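# Shape springy cord along board line, pinned by steel blocks

## Task

Press the elastic cord so it follows the line marked on the board along its whole length, resting flat on the board, and keep it in that shape by placing the steel blocks on it.

## Robot and tools

Robot: two FANUC CRX-5iA arms, left_arm and right_arm, each ending in a two-finger parallel gripper whose pads open up to 50 mm. Scene frame: origin at table-top height, halfway between the nominal arm bases; +z up, +x out over the table, left_arm on the +y side. Camera image left/right does not match the arm names. Calibrated bases: left_arm at (-0.049, +0.426, 0) m, quat_wxyz (+1.000, 0, 0, -0.017); right_arm at (-0.053, -0.312, 0) m, quat_wxyz (+1.000, 0, 0, -0.019). Hand positions, orientations and targets in results are given in each arm's own base frame; fixed cameras and the table use the scene frame. Reported hand poses may be off by a few cm, more at long reach.

Gripper geometry: fingers point along the gripper's +z, close along its x. end_effector_position is the point between the pads; fingertips extend 17.5 mm past it. A camera block sticks out about 10 cm toward the gripper's -y and rotates with it, so watch it near the board and blocks.

Row layout (shared by execute_actions and move): 18 numbers, each in [-1, 1]. First 9 for left_arm: dx, dy, dz, rx, ry, rz, position, force_limit, speed; next 9 for right_arm in the same order. Always send all 18, even if one arm stays still. dx..rz are an offset, not a pose: measured from that arm's Hand target as it stood when the action or move began, along that arm's own base axes; rx, ry, rz form one rotation vector turning about the Hand target position. Scale: 1.0 = 0.6 m or 180 degrees. Six zeros re-request the current Hand target. Gripper numbers are absolute settings: position +1 fully open, about -0.65 pads meet, -1 to grip (closes until blocked). force_limit: -1 about 20 N, 0 about 102 N, +1 about 185 N per pad (actual may be up to 15 N more). speed: finger closing rate, -1 = 20 mm/s, 0 = 85, +1 = 150. Both begin at +1. A 0 is a real command, so to leave a gripper unchanged resend its previous three numbers. A new force_limit or speed only applies after a position change of at least 0.01.

execute_actions(actions, cameras): actions is a list of actions; each action is a list of up to 15 rows, one per 1/30 s step; a short list repeats its last row to fill 15 steps. Every row counts from the action's starting Hand target, not the previous row; a repeated offset in a new action moves further. cameras: list of names, ["all"], or []; default is all only when actions is empty. An empty actions list just reports state and images.

move(target, speed, blend, blocking, cameras): straight-line path toward one row or a list of up to 15 rows; all rows are offsets from the same starting Hand targets. speed: m/s, 0.002 to 1, default 0.25 (rotation up to twice that in rad/s); one value or one per row. blend: metres of corner rounding per waypoint, default 0 (stop at each). blocking=false returns after about 0.5 s while the motion continues. Motion is capped at 10 s. Paths ignore obstacles and the other arm; faster moves overshoot and strike harder. Result adds a move: line with an ending such as done, off_target, moving, held or fault, and limits=paced (pose clipped) or limits=held (steps withheld).

wait(seconds 0 to 10, cameras) lets time pass holding commands. stop(cameras) brakes a running move. zoom_image(camera, region=[x0, y0, x1, y1]) magnifies part of the latest image, at most 504 by 504 pixels. read_manual(section="licences") returns licence text only. finished_scene(scene) ends the current scene irreversibly; pass its number.

Cameras: cam_high, cam_low, cam_board (504x504), cam_left_wrist, cam_right_wrist (896x504).

Control behaviour: each step the commanded pose is clipped to within 70 mm and 16 degrees of the measured gripper pose; Hand target in the result is the clipped command and is the base for the next offsets. The gripper often stops short of it; the next command, even all zeros, requests it again, otherwise send the remaining gap. An arm blocked by contact keeps pushing until you command it back. A clearance check withholds commands that bring the arms too close, but not finger motion.

Result fields: end_effector_position (m) and end_effector_quat_wxyz; Hand target; Tool commands; Joint velocities ("within noise" means at rest); Flange force along gripper axes (noisy, includes held weight; "no reading" possible). object_status: 0 moving, 1 blocked while opening, 2 blocked while closing (a grip), 3 reached setting or pads met (likely nothing held). Confirm grips with 2. Opening in mm is about (250 - position_measured) x 0.202. MOTOR HOT warns of overheating; OVER-TEMPERATURE FAULT brakes the arm 30 to 60 s or more. Heat grows from carrying load, outstretched poses or pushing at unreachable targets.

Faults: contact torque reaching 144 N m (waist, shoulder, elbow) or 36 N m (forearm roll, wrist pitch, wrist roll), or 150 N external force, stops that arm for 10 s and it yields to the contact; release its grip first if that pins it. Arms are stiff, so targets slightly beyond a firm surface such as the board can trigger this; approach contacts slowly and shallowly.

Avoid: dropping objects or letting anything leave the table, releasing items still moving, fast impacts or hard presses, and any contact or pinching between the two arms, including one gripper closing on the other's fingers. Loose objects may occasionally be nudged by outside disturbances; recheck the cord before finishing, since it must stay in place without the robot.

Each tool is called after "Request:" by a JSON object that holds its "op" and its "data", one argument or row to a line.

## Session

Request:
{"op": "execute_actions", "data": {
  "actions": []
}}

Scene clock: 0.00 s.
left_arm: end_effector_position=(+0.1403, -0.6016, +0.2532) position_measured=3 object_status=3 end_effector_quat_wxyz=(-0.434, +0.341, +0.706, -0.443) | right_arm: end_effector_position=(+0.4395, -0.1293, +0.1253) position_measured=3 object_status=3 end_effector_quat_wxyz=(-0.002, +0.902, +0.430, +0.039)
Joint positions: left_arm=[-0.77 0.653 -0.038 1.094 -1.755 1.107] | right_arm=[-0.027 0.05 -0.308 -0.043 -1.145 -0.637]
Joint velocities: within noise
Flange force (N): no reading
Hand target: left_arm +0.1403, -0.6016, +0.2532; -0.434, +0.341, +0.706, -0.443 | right_arm +0.4395, -0.1293, +0.1253; -0.002, +0.902, +0.430, +0.039
Tool commands: left_gripper/position=+1.0 left_gripper/force_limit=+1.0 left_gripper/speed=+1.0 right_gripper/position=+1.0 right_gripper/force_limit=+1.0 right_gripper/speed=+1.0

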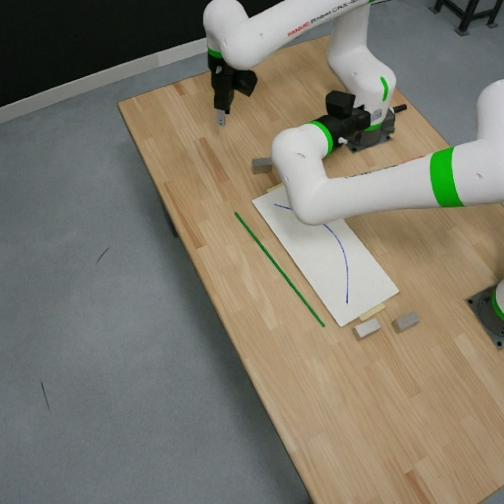

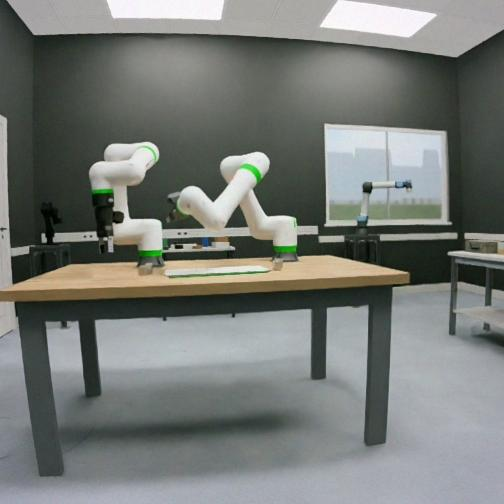

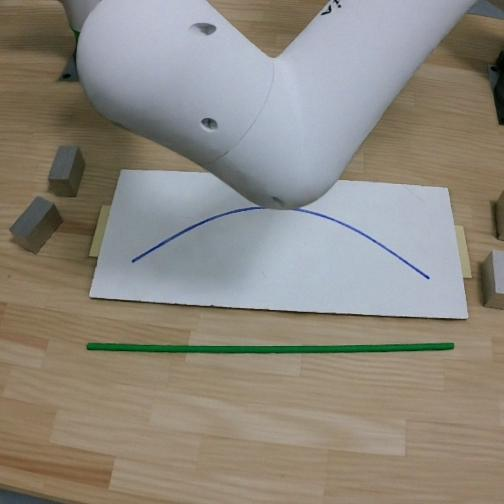

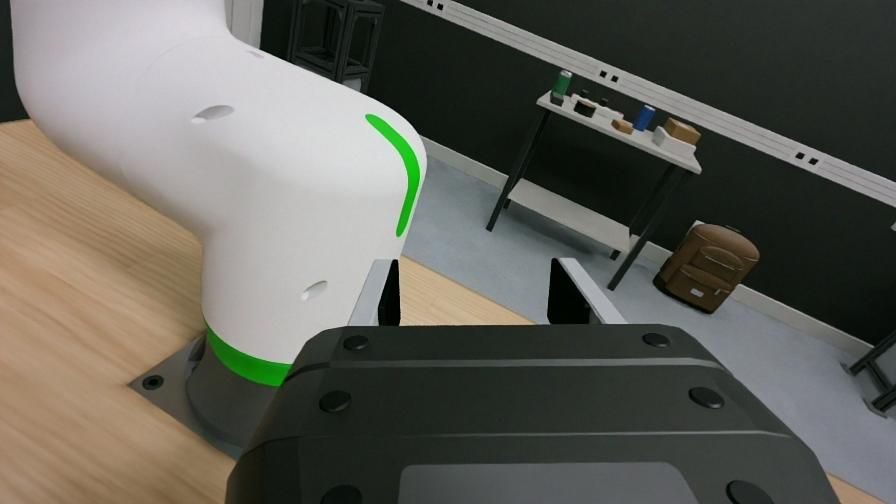

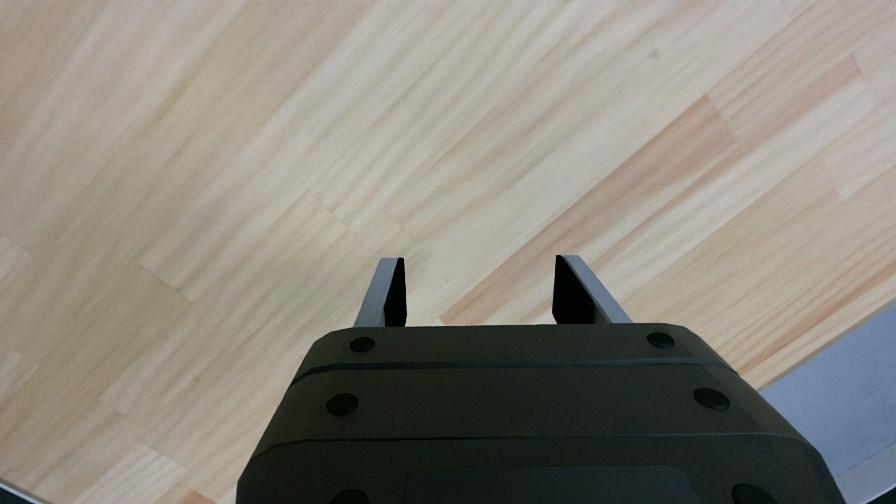

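Request:
{"op": "move", "data": {
  "target": [0.366,0.67,0.245,0.004,-0.433,-0.18,1,1,1,-0.133,0.365,0.458,-0.018,0.018,0.217,1,1,1],
  "cameras": ["all"]
}}

Scene clock: 9.17 s.
left_arm: end_effector_position=(+0.3599, -0.1996, +0.4002) position_measured=3 object_status=3 end_effector_quat_wxyz=(+0.001, +0.707, +0.707, +0.000) | right_arm: end_effector_position=(+0.3597, +0.0897, +0.4000) position_measured=3 object_status=3 end_effector_quat_wxyz=(-0.002, +0.706, +0.708, -0.001)
Joint positions: left_arm=[-0.184 -0.055 0.228 0.001 -1.854 0.185] | right_arm=[0.599 -0.155 0.139 -0.004 -1.867 -0.599]
Flange force (N): left_arm=[4.5 -0.4 -0.2] | right_arm=[2.6 -2.3 -0.8]
Hand target: left_arm +0.3599, -0.1996, +0.4002; +0.001, +0.707, +0.707, +0.000 | right_arm +0.3597, +0.0897, +0.4001; -0.002, +0.706, +0.708, -0.001
Off the commanded pose: left_arm 0.000 m, 0 deg | right_arm 0.000 m, 0 deg.
move: done

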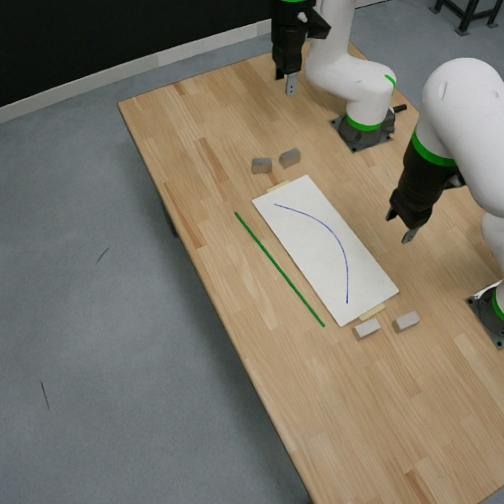

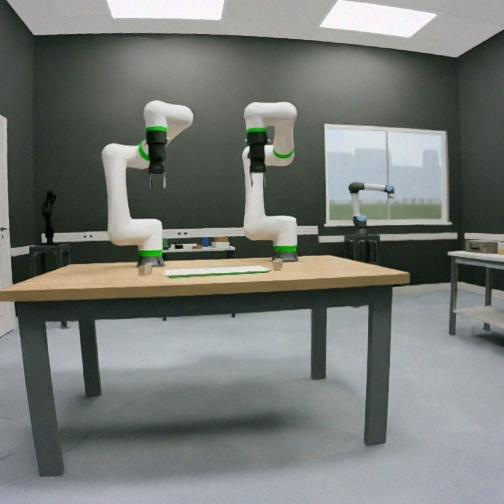

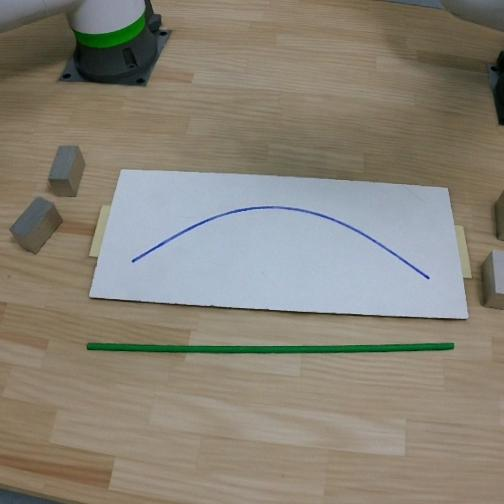

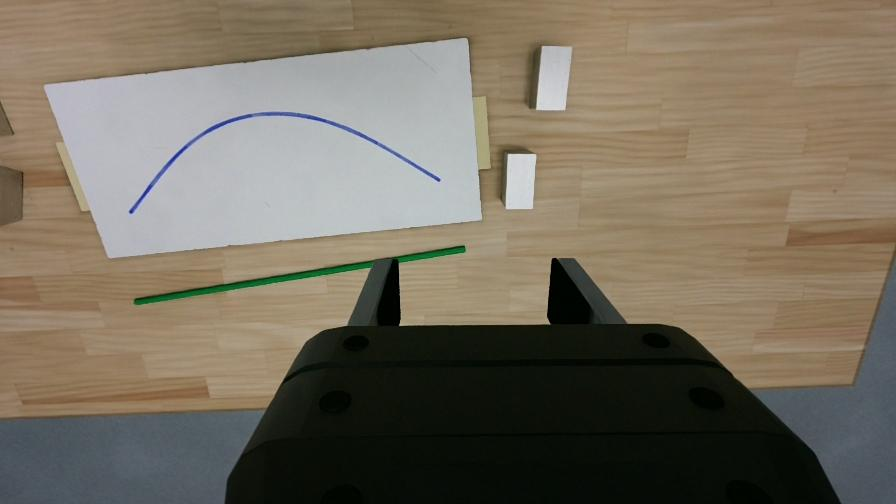

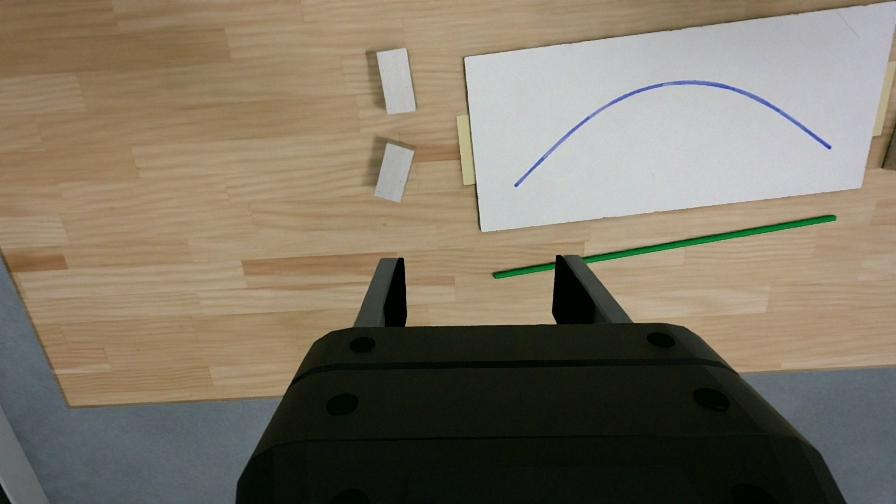

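Request:
{"op": "zoom_image", "data": {
  "camera": "cam_left_wrist",
  "region": [460, 20, 620, 230]
}}

Request:
{"op": "zoom_image", "data": {
  "camera": "cam_right_wrist",
  "region": [350, 30, 500, 230]
}}

Request:
{"op": "zoom_image", "data": {
  "camera": "cam_board",
  "region": [0, 130, 130, 260]
}}

Request:
{"op": "zoom_image", "data": {
  "camera": "cam_right_wrist",
  "region": [450, 0, 896, 300]
}}

Scaled by 2.400.

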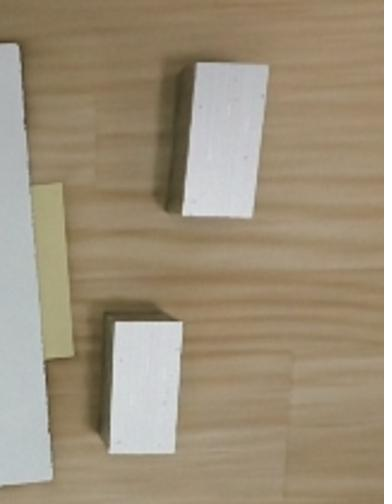

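Scaled by 2.520.

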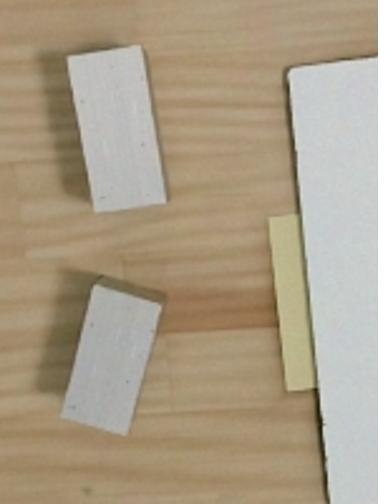

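Scaled by 3.877.

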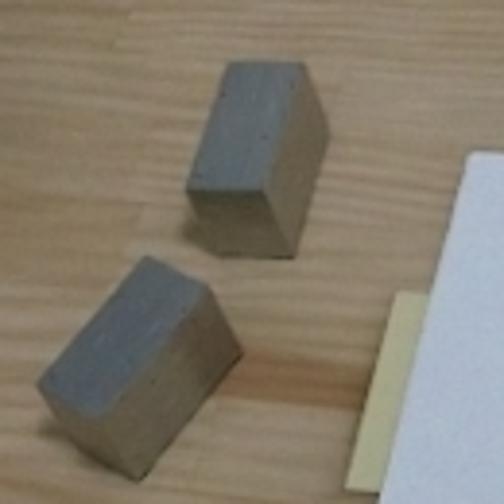

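Scaled by 1.130.

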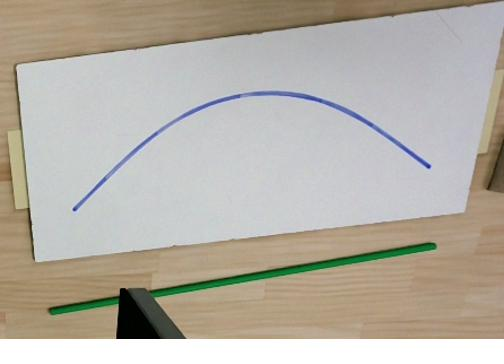

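Request:
{"op": "move", "data": {
  "target": [0.0507,0.1158,-0.4667,0,0,0,1,-0.6,1,0.0388,-0.1073,-0.4667,0,0,-0.095,1,-0.6,1],
  "cameras": ["cam_left_wrist","cam_right_wrist"],
  "speed": 0.35
}}

Scene clock: 23.33 s.
left_arm: end_effector_position=(+0.3904, -0.1302, +0.1202) position_measured=3 object_status=3 end_effector_quat_wxyz=(+0.001, +0.707, +0.707, +0.000) | right_arm: end_effector_position=(+0.3830, +0.0254, +0.1201) position_measured=3 object_status=3 end_effector_quat_wxyz=(-0.002, +0.804, +0.595, +0.000)
Joint positions: left_arm=[0.001 -0.022 -0.404 0.001 -1.188 -0.001] | right_arm=[0.408 -0.092 -0.469 -0.004 -1.195 -0.704]
Flange force (N): left_arm=[4.7 -2.9 -2.2] | right_arm=[1.9 -2.1 -1.4]
Hand target: left_arm +0.3904, -0.1301, +0.1202; +0.001, +0.707, +0.707, +0.000 | right_arm +0.3829, +0.0254, +0.1200; -0.002, +0.804, +0.595, +0.000
Off the commanded pose: left_arm 0.000 m, 0 deg | right_arm 0.000 m, 0 deg.
move: done
Images, in order (width x height): cam_left_wrist 896x504, cam_right_wrist 896x504.

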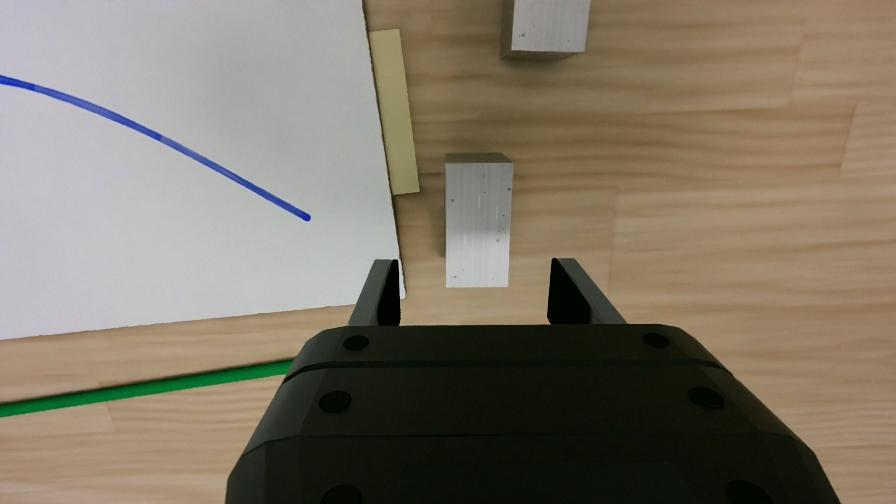

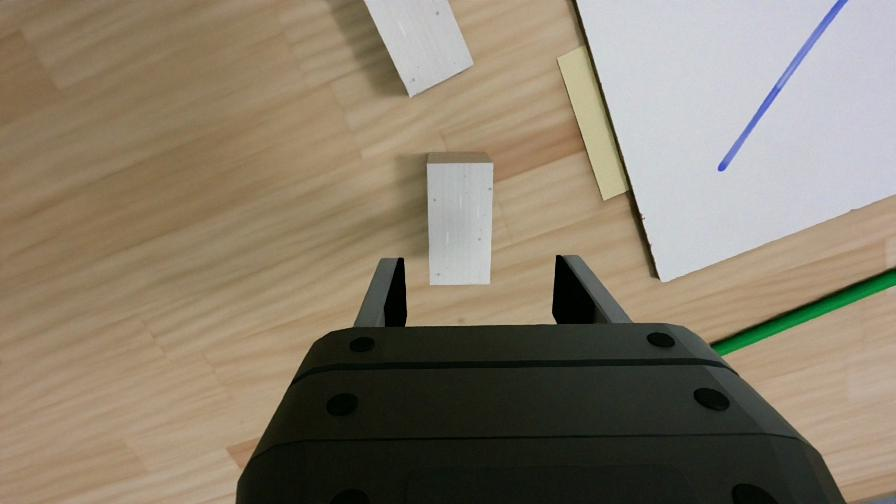

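Request:
{"op": "move", "data": {
  "target": [
    [-0.005,0.0067,-0.147,0,0,0,1,-0.6,1,-0.0055,-0.0053,-0.147,0,0,0,1,-0.6,1],
    [-0.005,0.0067,-0.147,0,0,0,-1,-0.6,0,-0.0055,-0.0053,-0.147,0,0,0,-1,-0.6,0],
    [-0.005,0.0067,-0.0587,0,0,0,-1,-0.6,0,-0.0055,-0.0053,-0.0587,0,0,0,-1,-0.6,0],
    [-0.0572,-0.135,-0.0587,0,0,-0.178,-1,-0.6,0,-0.0268,0.207,-0.0587,0,0,0.352,-1,-0.6,0]
  ],
  "blend": [0,0,0.01,0],
  "cameras": ["all"]
}}

Scene clock: 30.23 s.
left_arm: end_effector_position=(+0.3560, -0.2111, +0.0850) position_measured=104 object_status=2 end_effector_quat_wxyz=(+0.000, +0.875, +0.485, +0.000) | right_arm: end_effector_position=(+0.3669, +0.1496, +0.0848) position_measured=104 object_status=2 end_effector_quat_wxyz=(-0.002, +0.372, +0.928, -0.001)
Joint positions: left_arm=[-0.215 0.024 -0.448 0.001 -1.099 -0.345] | right_arm=[0.72 -0.018 -0.49 -0.002 -1.103 0.09]
Flange force (N): left_arm=[3.1 -2.7 3.9] | right_arm=[2.6 -0.7 4.3]
Hand target: left_arm +0.3560, -0.2111, +0.0850; +0.000, +0.875, +0.485, +0.000 | right_arm +0.3669, +0.1496, +0.0848; -0.002, +0.372, +0.928, -0.001
Off the commanded pose: left_arm 0.000 m, 0 deg | right_arm 0.000 m, 0 deg.
move: done

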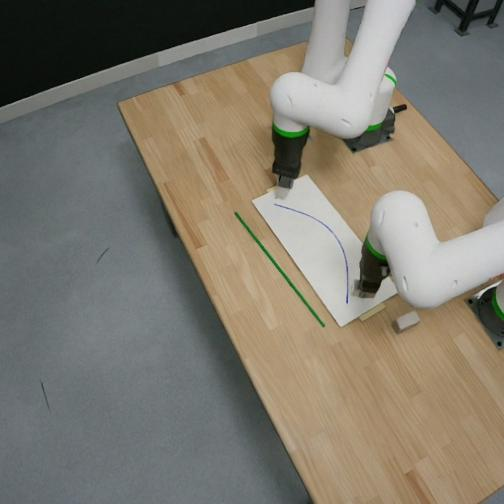

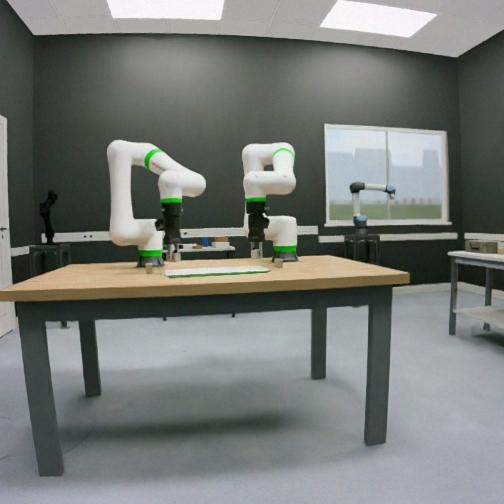

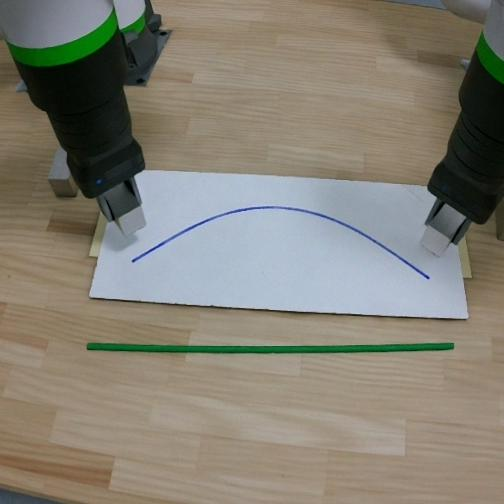

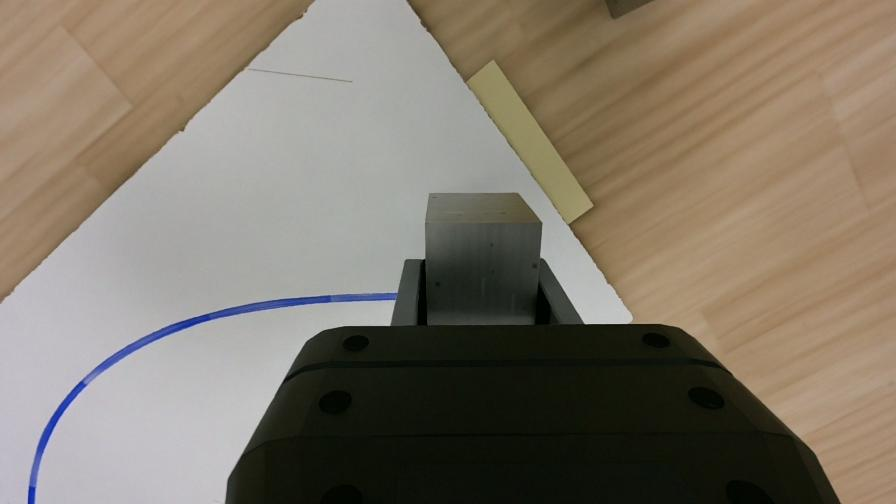

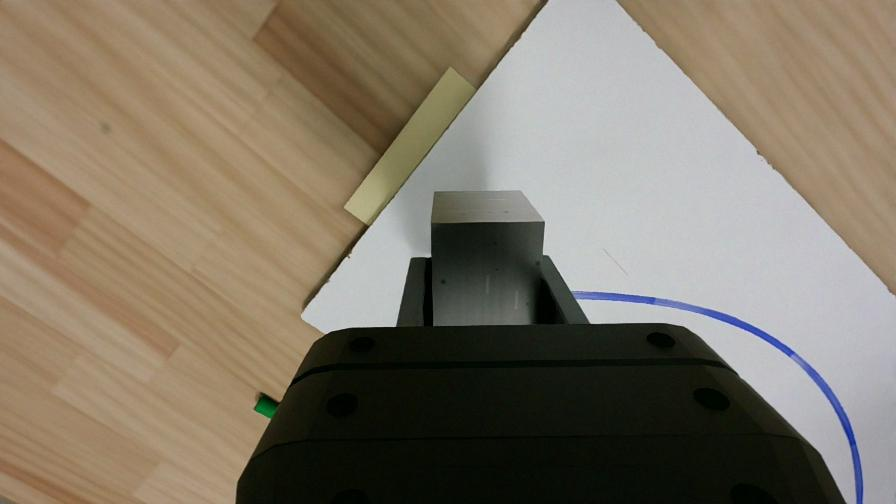

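Request:
{"op": "move", "data": {
  "target": [
    [0,0,-0.08,0,0,0,-1,-0.6,0,0,0,-0.08,0,0,0,-1,-0.6,0],
    [0,0,-0.0825,0,0,0,-1,-0.6,0,0,0,-0.0825,0,0,0,-1,-0.6,0]
  ],
  "speed": [0.15,0.01],
  "cameras": ["cam_left_wrist"]
}}

Scene clock: 32.13 s.
left_arm: end_effector_position=(+0.3561, -0.2112, +0.0355) position_measured=104 object_status=2 end_effector_quat_wxyz=(+0.001, +0.875, +0.485, +0.000) | right_arm: end_effector_position=(+0.3669, +0.1496, +0.0353) position_measured=104 object_status=2 end_effector_quat_wxyz=(-0.002, +0.372, +0.928, -0.001)
Joint positions: left_arm=[-0.215 0.094 -0.508 0.002 -0.969 -0.345] | right_arm=[0.72 0.054 -0.551 -0.002 -0.97 0.09]
Flange force (N): left_arm=[9.2 -28.2 -105.4] | right_arm=[23.1 -14.8 -82.9]
Hand target: left_arm +0.3560, -0.2111, +0.0355; +0.000, +0.875, +0.485, +0.000 | right_arm +0.3669, +0.1496, +0.0353; -0.002, +0.372, +0.928, -0.001
Off the commanded pose: left_arm 0.000 m, 0 deg | right_arm 0.000 m, 0 deg.
move: done
Images, in order (width x height): cam_left_wrist 896x504.

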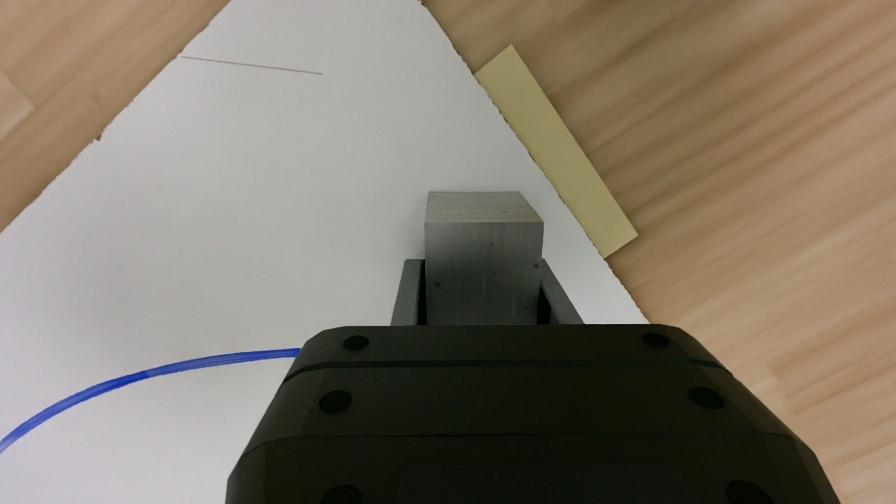

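Request:
{"op": "move", "data": {
  "target": [
    [0,0,0.0018,0,0,0,-1,-0.6,0,0,0,0.0018,0,0,0,-1,-0.6,0],
    [0,0,0.0018,0,0,0,1,-0.6,0,0,0,0.0018,0,0,0,1,-0.6,0],
    [0,0,0.1,0,0,0,1,-0.6,0,0,0,0.1,0,0,0,1,-0.6,0],
    [0.2243,-0.0723,0.1408,0,0,-0.268,1,-0.6,0,0.2357,0.1015,0.1412,0,0,0.302,1,-0.6,0]
  ],
  "blend": [0,0,0.03,0],
  "cameras": ["cam_board","cam_left_wrist","cam_right_wrist"]
}}

Scene clock: 37.80 s.
left_arm: end_effector_position=(+0.4906, -0.2545, +0.1200) position_measured=3 object_status=3 end_effector_quat_wxyz=(+0.000, +0.996, +0.085, -0.001) | right_arm: end_effector_position=(+0.5083, +0.2105, +0.1200) position_measured=3 object_status=3 end_effector_quat_wxyz=(-0.001, -0.093, +0.996, -0.002)
Joint positions: left_arm=[-0.241 0.324 -0.006 0.001 -1.242 -1.161] | right_arm=[0.632 0.319 -0.012 0.002 -1.242 1.125]
Flange force (N): left_arm=[1.3 -2.8 -0.8] | right_arm=[2.4 1.7 -1.9]
Hand target: left_arm +0.4906, -0.2545, +0.1200; +0.000, +0.996, +0.085, -0.001 | right_arm +0.5083, +0.2105, +0.1200; -0.001, -0.093, +0.996, -0.002
Off the commanded pose: left_arm 0.000 m, 0 deg | right_arm 0.000 m, 0 deg.
move: done; blend cut to 0.0295 m at target 3
Images, in order (width x height): cam_board 504x504, cam_left_wrist 896x504, cam_right_wrist 896x504.

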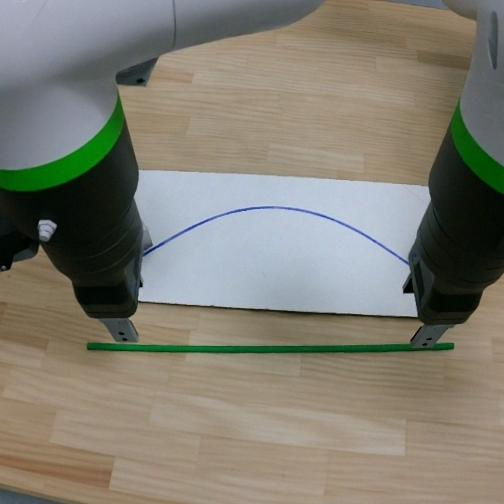

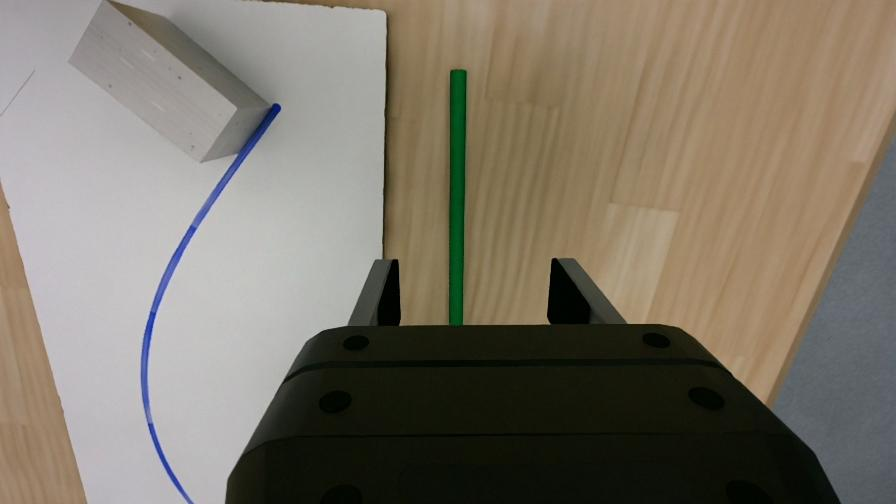

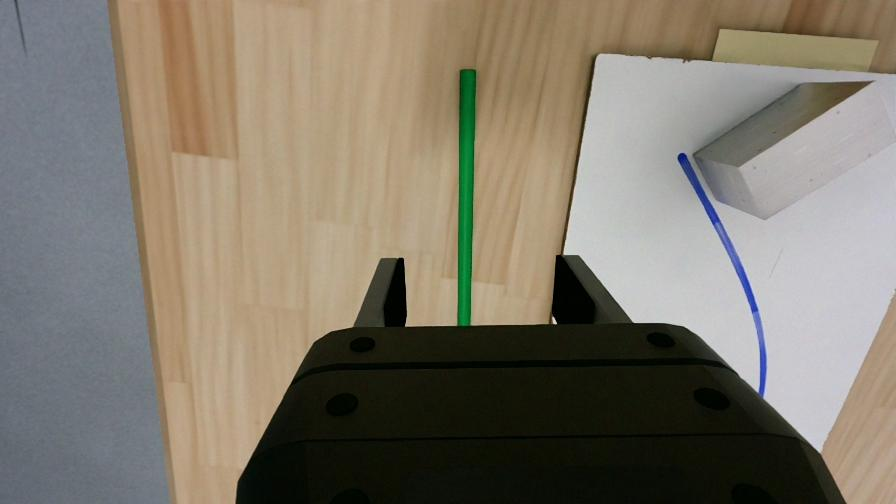

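Request:
{"op": "move", "data": {
  "target": [
    [-0.0067,-0.0012,-0.16,0,0,0,1,-1,-0.5,0,0,-0.16,0,0,0,1,-1,-0.5],
    [-0.0067,-0.0012,-0.1642,0,0,0,1,-1,-0.5,0,0,-0.1642,0,0,0,1,-1,-0.5]
  ],
  "speed": [0.2,0.008],
  "cameras": []
}}

Scene clock: 39.70 s.
left_arm: end_effector_position=(+0.4866, -0.2552, +0.0214) position_measured=3 object_status=3 end_effector_quat_wxyz=(+0.000, +0.996, +0.085, -0.001) | right_arm: end_effector_position=(+0.5083, +0.2104, +0.0215) position_measured=3 object_status=3 end_effector_quat_wxyz=(-0.001, -0.093, +0.996, -0.002)
Joint positions: left_arm=[-0.244 0.419 -0.128 0.001 -1.025 -1.158] | right_arm=[0.632 0.422 -0.124 0.003 -1.028 1.124]
Flange force (N): left_arm=[0.0 -4.0 -1.9] | right_arm=[2.9 1.3 -2.1]
Hand target: left_arm +0.4866, -0.2552, +0.0214; +0.000, +0.996, +0.085, -0.001 | right_arm +0.5083, +0.2105, +0.0215; -0.001, -0.093, +0.996, -0.002
Off the commanded pose: left_arm 0.000 m, 0 deg | right_arm 0.000 m, 0 deg.
move: done
No camera images: "cameras" was empty.

Request:
{"op": "move", "data": {
  "target": [
    [0,0,-0.0033,0,0,0,1,-1,-0.5,0,0,-0.0033,0,0,0,1,-1,-0.5],
    [0,0,-0.0033,0,0,0,-1,-1,-0.5,0,0,-0.0033,0,0,0,-1,-1,-0.5]
  ],
  "speed": [0.01,0.05],
  "cameras": []
}}

Request:
{"op": "move", "data": {
  "target": [
    [0,0,0.06,0,0,0,-1,-1,-0.5,0,0,0.06,0,0,0,-1,-1,-0.5],
    [-0.1358,-0.0025,0.06,0,0,-0.026,-1,-1,-0.5,-0.1732,-0.0078,0.06,0,0,-0.026,-1,-1,-0.5]
  ],
  "speed": 0.12,
  "blend": [0.015,0],
  "cameras": ["cam_board","cam_left_wrist","cam_right_wrist"]
}}

Scene clock: 44.10 s.
left_arm: end_effector_position=(+0.4866, -0.2552, +0.0194) position_measured=213 object_status=2 end_effector_quat_wxyz=(+0.000, +0.996, +0.085, -0.001) | right_arm: end_effector_position=(+0.5083, +0.2105, +0.0195) position_measured=213 object_status=2 end_effector_quat_wxyz=(-0.001, -0.093, +0.996, -0.002)
Joint positions: left_arm=[-0.244 0.422 -0.13 0.001 -1.021 -1.158] | right_arm=[0.632 0.424 -0.126 0.003 -1.024 1.124]
Flange force (N): left_arm=[0.9 -4.3 -4.6] | right_arm=[2.7 1.3 -2.1]
Hand target: left_arm +0.4866, -0.2552, +0.0195; +0.000, +0.996, +0.085, -0.001 | right_arm +0.5083, +0.2105, +0.0195; -0.001, -0.093, +0.996, -0.002
Off the commanded pose: left_arm 0.000 m, 0 deg | right_arm 0.000 m, 0 deg.
move: done
No camera images: "cameras" was empty.

Scene clock: 45.63 s.
left_arm: end_effector_position=(+0.4051, -0.2567, +0.0554) position_measured=213 object_status=2 end_effector_quat_wxyz=(+0.000, +0.999, +0.044, -0.001) | right_arm: end_effector_position=(+0.4044, +0.2058, +0.0555) position_measured=213 object_status=2 end_effector_quat_wxyz=(-0.001, -0.053, +0.999, -0.002)
Joint positions: left_arm=[-0.29 0.22 -0.304 0.001 -1.048 -1.193] | right_arm=[0.762 0.162 -0.375 0.002 -1.038 0.913]
Flange force (N): left_arm=[0.5 -4.9 -1.5] | right_arm=[2.2 1.2 -1.2]
Hand target: left_arm +0.4051, -0.2567, +0.0555; +0.000, +0.999, +0.044, -0.001 | right_arm +0.4044, +0.2058, +0.0555; -0.001, -0.053, +0.999, -0.002
Off the commanded pose: left_arm 0.000 m, 0 deg | right_arm 0.000 m, 0 deg.
move: done
Images, in order (width x height): cam_board 504x504, cam_left_wrist 896x504, cam_right_wrist 896x504.

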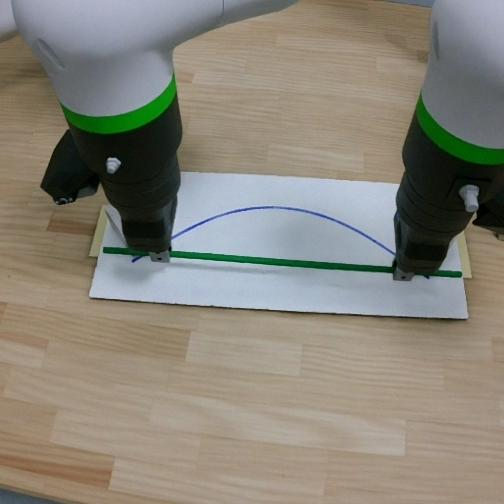

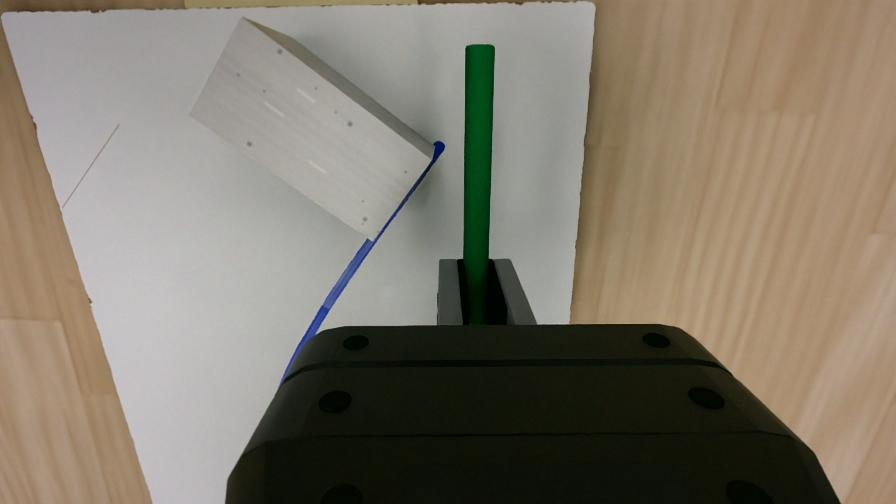

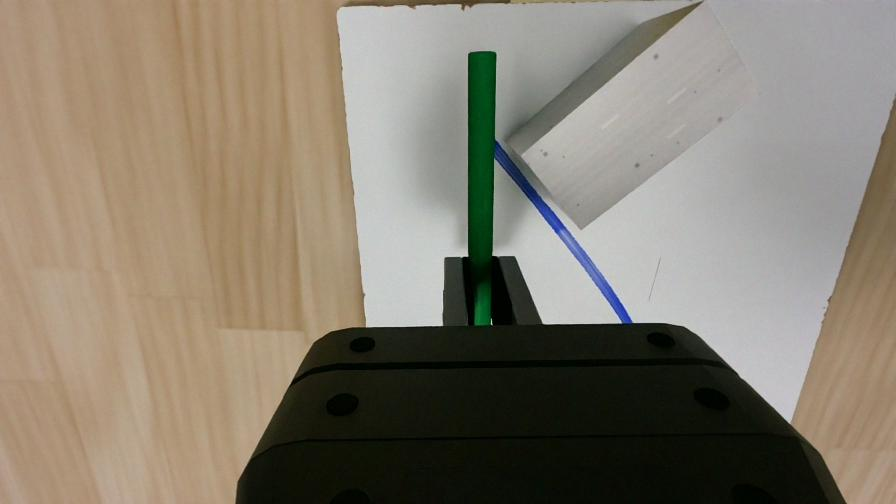

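Request:
{"op": "move", "data": {
  "target": [
    [0,0,-0.05,0,0,0,-1,-1,-0.5,0,0,-0.05,0,0,0,-1,-1,-0.5],
    [0,0,-0.05,0,0,0,0,-1,-0.5,0,0,-0.05,0,0,0,0,-1,-0.5],
    [0,0,0.1075,0,0,0,0,-1,-0.5,0,0,0.1075,0,0,0,0,-1,-0.5],
    [-0.2038,0.2638,0.1075,0,0,0.4656,0,-1,-0.5,-0.1978,-0.2958,0.1075,0,0,-0.49,0,-1,-0.5]
  ],
  "blend": [0,0,0.03,0],
  "speed": [0.06,0.1,0.25,0.4],
  "cameras": ["cam_board","cam_left_wrist","cam_right_wrist"]
}}

Scene clock: 53.57 s.
left_arm: end_effector_position=(+0.2828, -0.0985, +0.1200) position_measured=152 object_status=3 end_effector_quat_wxyz=(+0.001, +0.714, +0.700, +0.000) | right_arm: end_effector_position=(+0.2857, +0.0282, +0.1200) position_measured=152 object_status=3 end_effector_quat_wxyz=(-0.002, +0.657, +0.754, -0.001)
Joint positions: left_arm=[0.115 -0.344 -0.667 0.001 -1.247 -0.136] | right_arm=[0.564 -0.381 -0.689 -0.003 -1.264 -0.427]
Flange force (N): left_arm=[7.1 -5.1 -1.5] | right_arm=[3.8 -2.2 -0.4]
Hand target: left_arm +0.2828, -0.0985, +0.1200; +0.001, +0.714, +0.700, +0.000 | right_arm +0.2857, +0.0283, +0.1200; -0.002, +0.657, +0.754, -0.001
Off the commanded pose: left_arm 0.000 m, 0 deg | right_arm 0.000 m, 0 deg.
move: done
Images, in order (width x height): cam_board 504x504, cam_left_wrist 896x504, cam_right_wrist 896x504.

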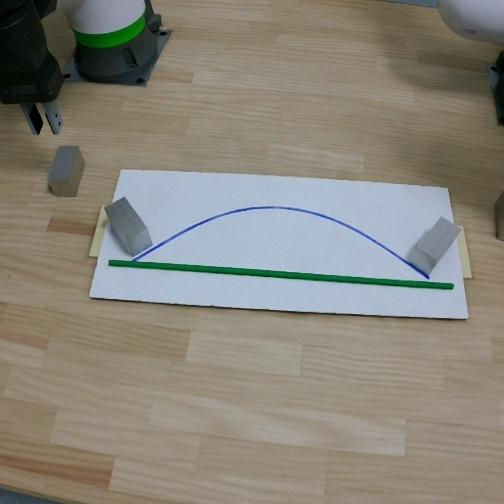

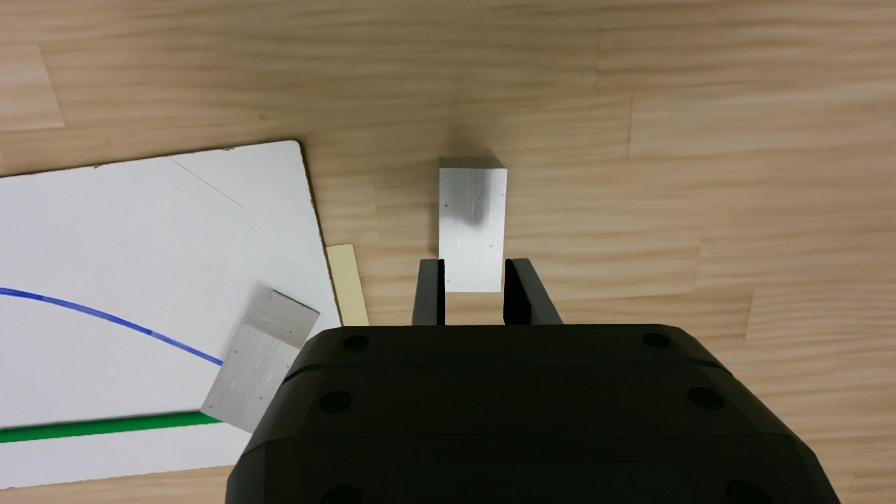

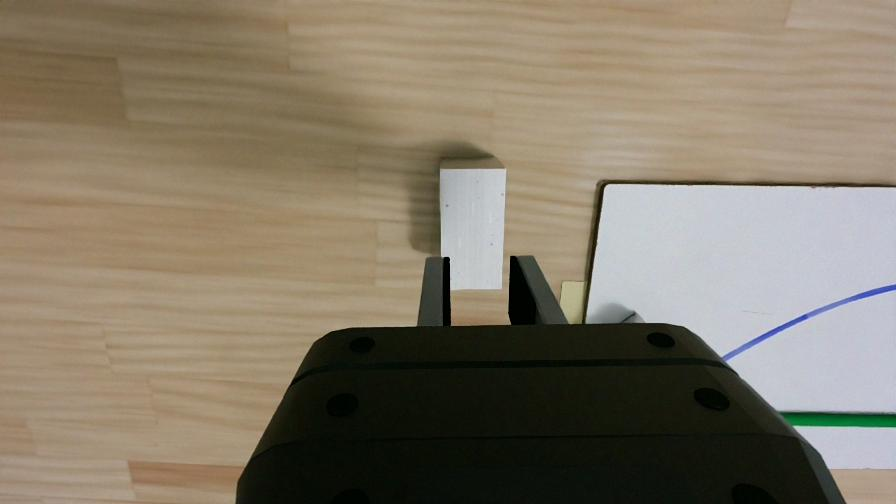

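Request:
{"op": "move", "data": {
  "target": [
    [0,0,-0.1467,0,0,0,1,-0.6,0,0,0,-0.1467,0,0,0,1,-0.6,0],
    [0,0,-0.1467,0,0,0,-1,-0.6,0,0,0,-0.1467,0,0,0,-1,-0.6,0],
    [0,0,-0.0333,0,0,0,-1,-0.6,0,0,0,-0.0333,0,0,0,-1,-0.6,0],
    [0.3045,-0.4015,-0.0333,0,0,-0.075,-1,-0.6,0,0.2653,0.4523,-0.0333,0,0,0.11,-1,-0.6,0]
  ],
  "blend": [0,0,0.03,0],
  "speed": [0.2,0.2,0.2,0.3],
  "cameras": ["cam_board","cam_left_wrist","cam_right_wrist"]
}}

Scene clock: 58.03 s.
left_arm: end_effector_position=(+0.4587, -0.3303, +0.1000) position_measured=104 object_status=2 end_effector_quat_wxyz=(+0.000, +0.789, +0.615, +0.000) | right_arm: end_effector_position=(+0.4070, +0.2377, +0.1007) position_measured=104 object_status=2 end_effector_quat_wxyz=(+0.000, +0.551, +0.835, +0.002)
Joint positions: left_arm=[-0.391 0.369 0.005 0.001 -1.206 0.144] | right_arm=[0.808 0.145 -0.275 -0.001 -1.147 -0.403]
Flange force (N): left_arm=[3.9 -1.6 4.0] | right_arm=[2.5 -0.6 4.6]
Hand target: left_arm +0.4587, -0.3303, +0.1000; +0.001, +0.789, +0.615, +0.000 (not the last commanded pose) | right_arm +0.4070, +0.2376, +0.1007; +0.000, +0.551, +0.835, +0.002 (not the last commanded pose)
Off the commanded pose: left_arm 0.011 m, 1 deg | right_arm 0.073 m, 4 deg.
move: held (right_arm; a check stopped the path), off_target (left_arm; braked when a check withheld steps of right_arm); path passed 3 of 4 targets; limits=held
pose unreachable (right arm): on one or more control steps of this call, first in action 0 (counted from 0), this arm could not follow its commanded pose, so it was not sent that pose on those steps. It may still have moved: this result reports where it is.
cause: moving toward the commanded pose would bring a part of the arm too close to another arm (a part of this arm just beyond joint 4 (forearm roll) and a part of the left arm just beyond its joint 5 (wrist pitch), along the way the arms are being sent, or toward where that arm still pushes).
Images, in order (width x height): cam_board 504x504, cam_left_wrist 896x504, cam_right_wrist 896x504.

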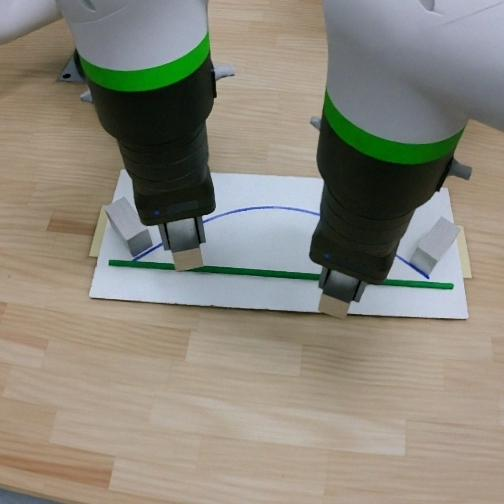

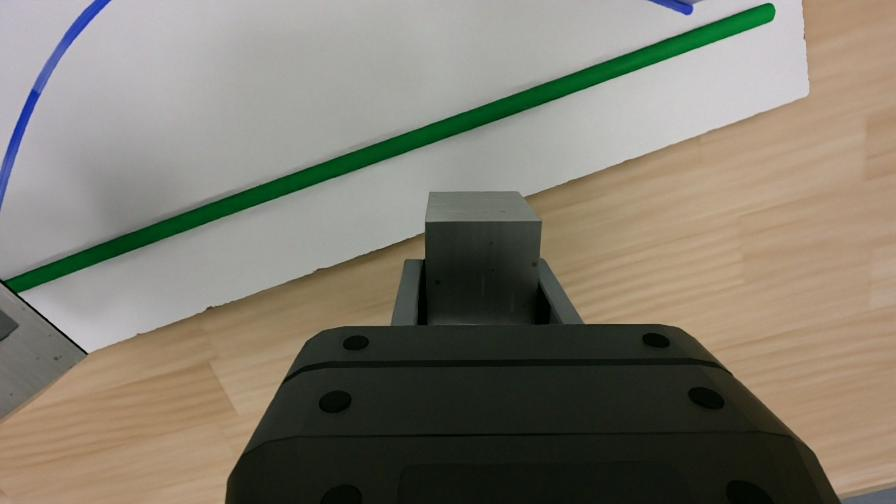

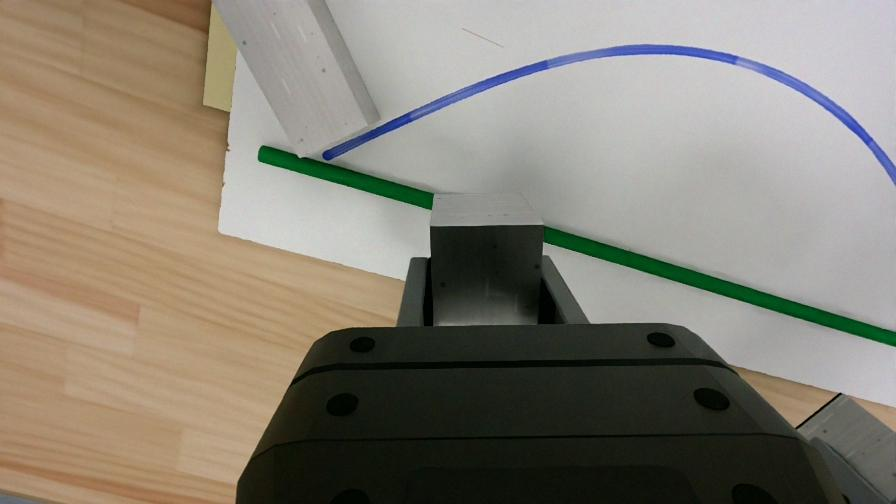

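Request:
{"op": "move", "data": {
  "target": [
    [0.0113,-0.0152,0,0,0,-0.003,-1,-0.6,0,-0.0783,-0.146,0.05,0,0,0,-1,-0.6,0],
    [0.0113,-0.0152,-0.1037,0,0,-0.003,-1,-0.6,0,-0.0783,-0.146,0.05,0,0,0,-1,-0.6,0],
    [-0.171,-0.0335,-0.1037,0,0,-0.003,-1,-0.6,0,-0.0783,-0.146,0.05,0,0,0,-1,-0.6,0]
  ],
  "speed": [0.2,0.12,0.06],
  "cameras": ["cam_board","cam_left_wrist","cam_right_wrist"]
}}

Scene clock: 64.37 s.
left_arm: end_effector_position=(+0.3561, -0.3504, +0.0377) position_measured=104 object_status=2 end_effector_quat_wxyz=(+0.000, +0.792, +0.611, +0.000) | right_arm: end_effector_position=(+0.3600, +0.1500, +0.1307) position_measured=104 object_status=2 end_effector_quat_wxyz=(+0.000, +0.551, +0.835, +0.002)
Joint positions: left_arm=[-0.513 0.288 -0.266 0.001 -1.017 0.257] | right_arm=[0.734 -0.091 -0.442 -0.001 -1.215 -0.33]
Flange force (N): left_arm=[4.1 4.1 -2.9] | right_arm=[3.1 -1.7 3.8]
Hand target: left_arm +0.3561, -0.3504, +0.0378; +0.000, +0.792, +0.611, +0.000 | right_arm +0.3600, +0.1500, +0.1307; +0.000, +0.551, +0.835, +0.002
Off the commanded pose: left_arm 0.000 m, 0 deg | right_arm 0.000 m, 0 deg.
move: done
Images, in order (width x height): cam_board 504x504, cam_left_wrist 896x504, cam_right_wrist 896x504.

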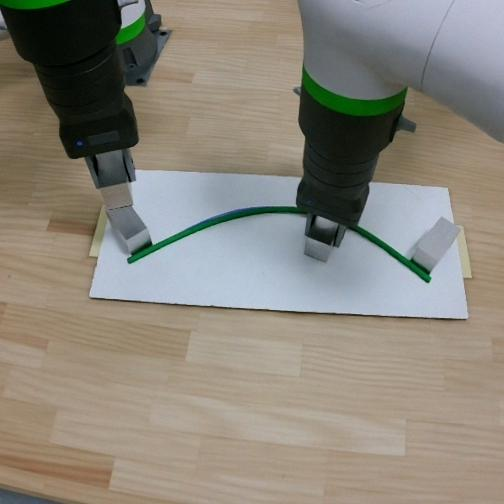

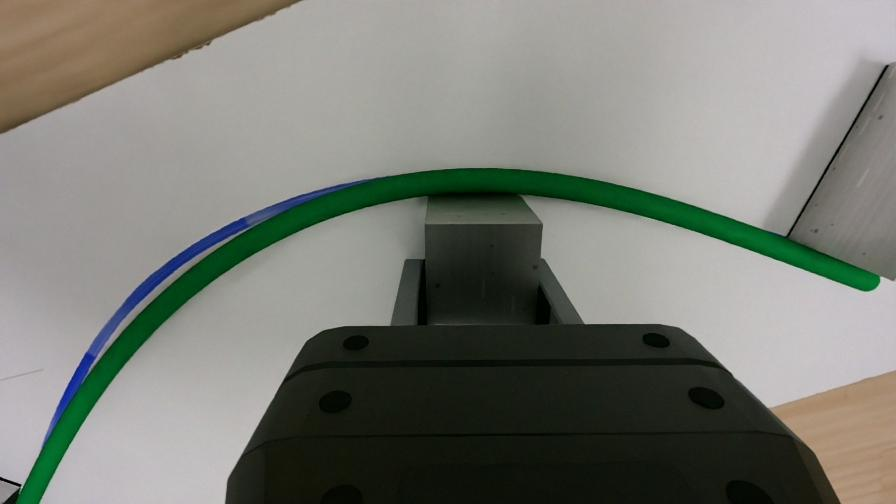

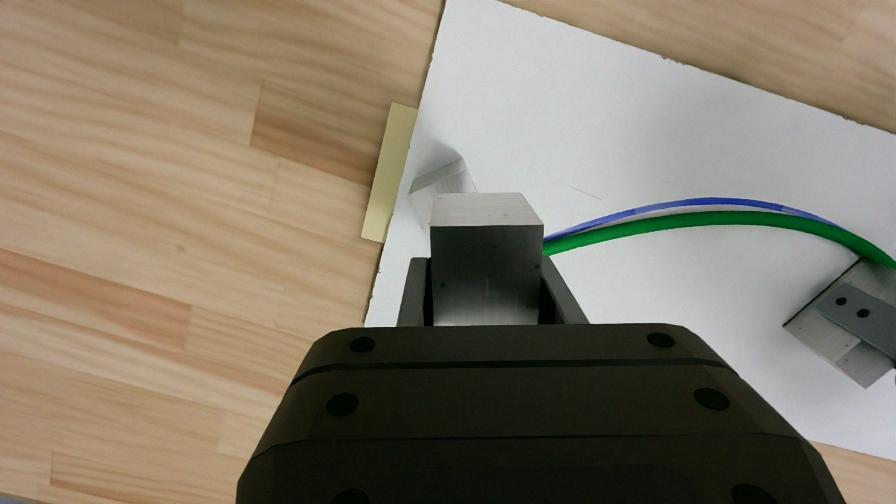

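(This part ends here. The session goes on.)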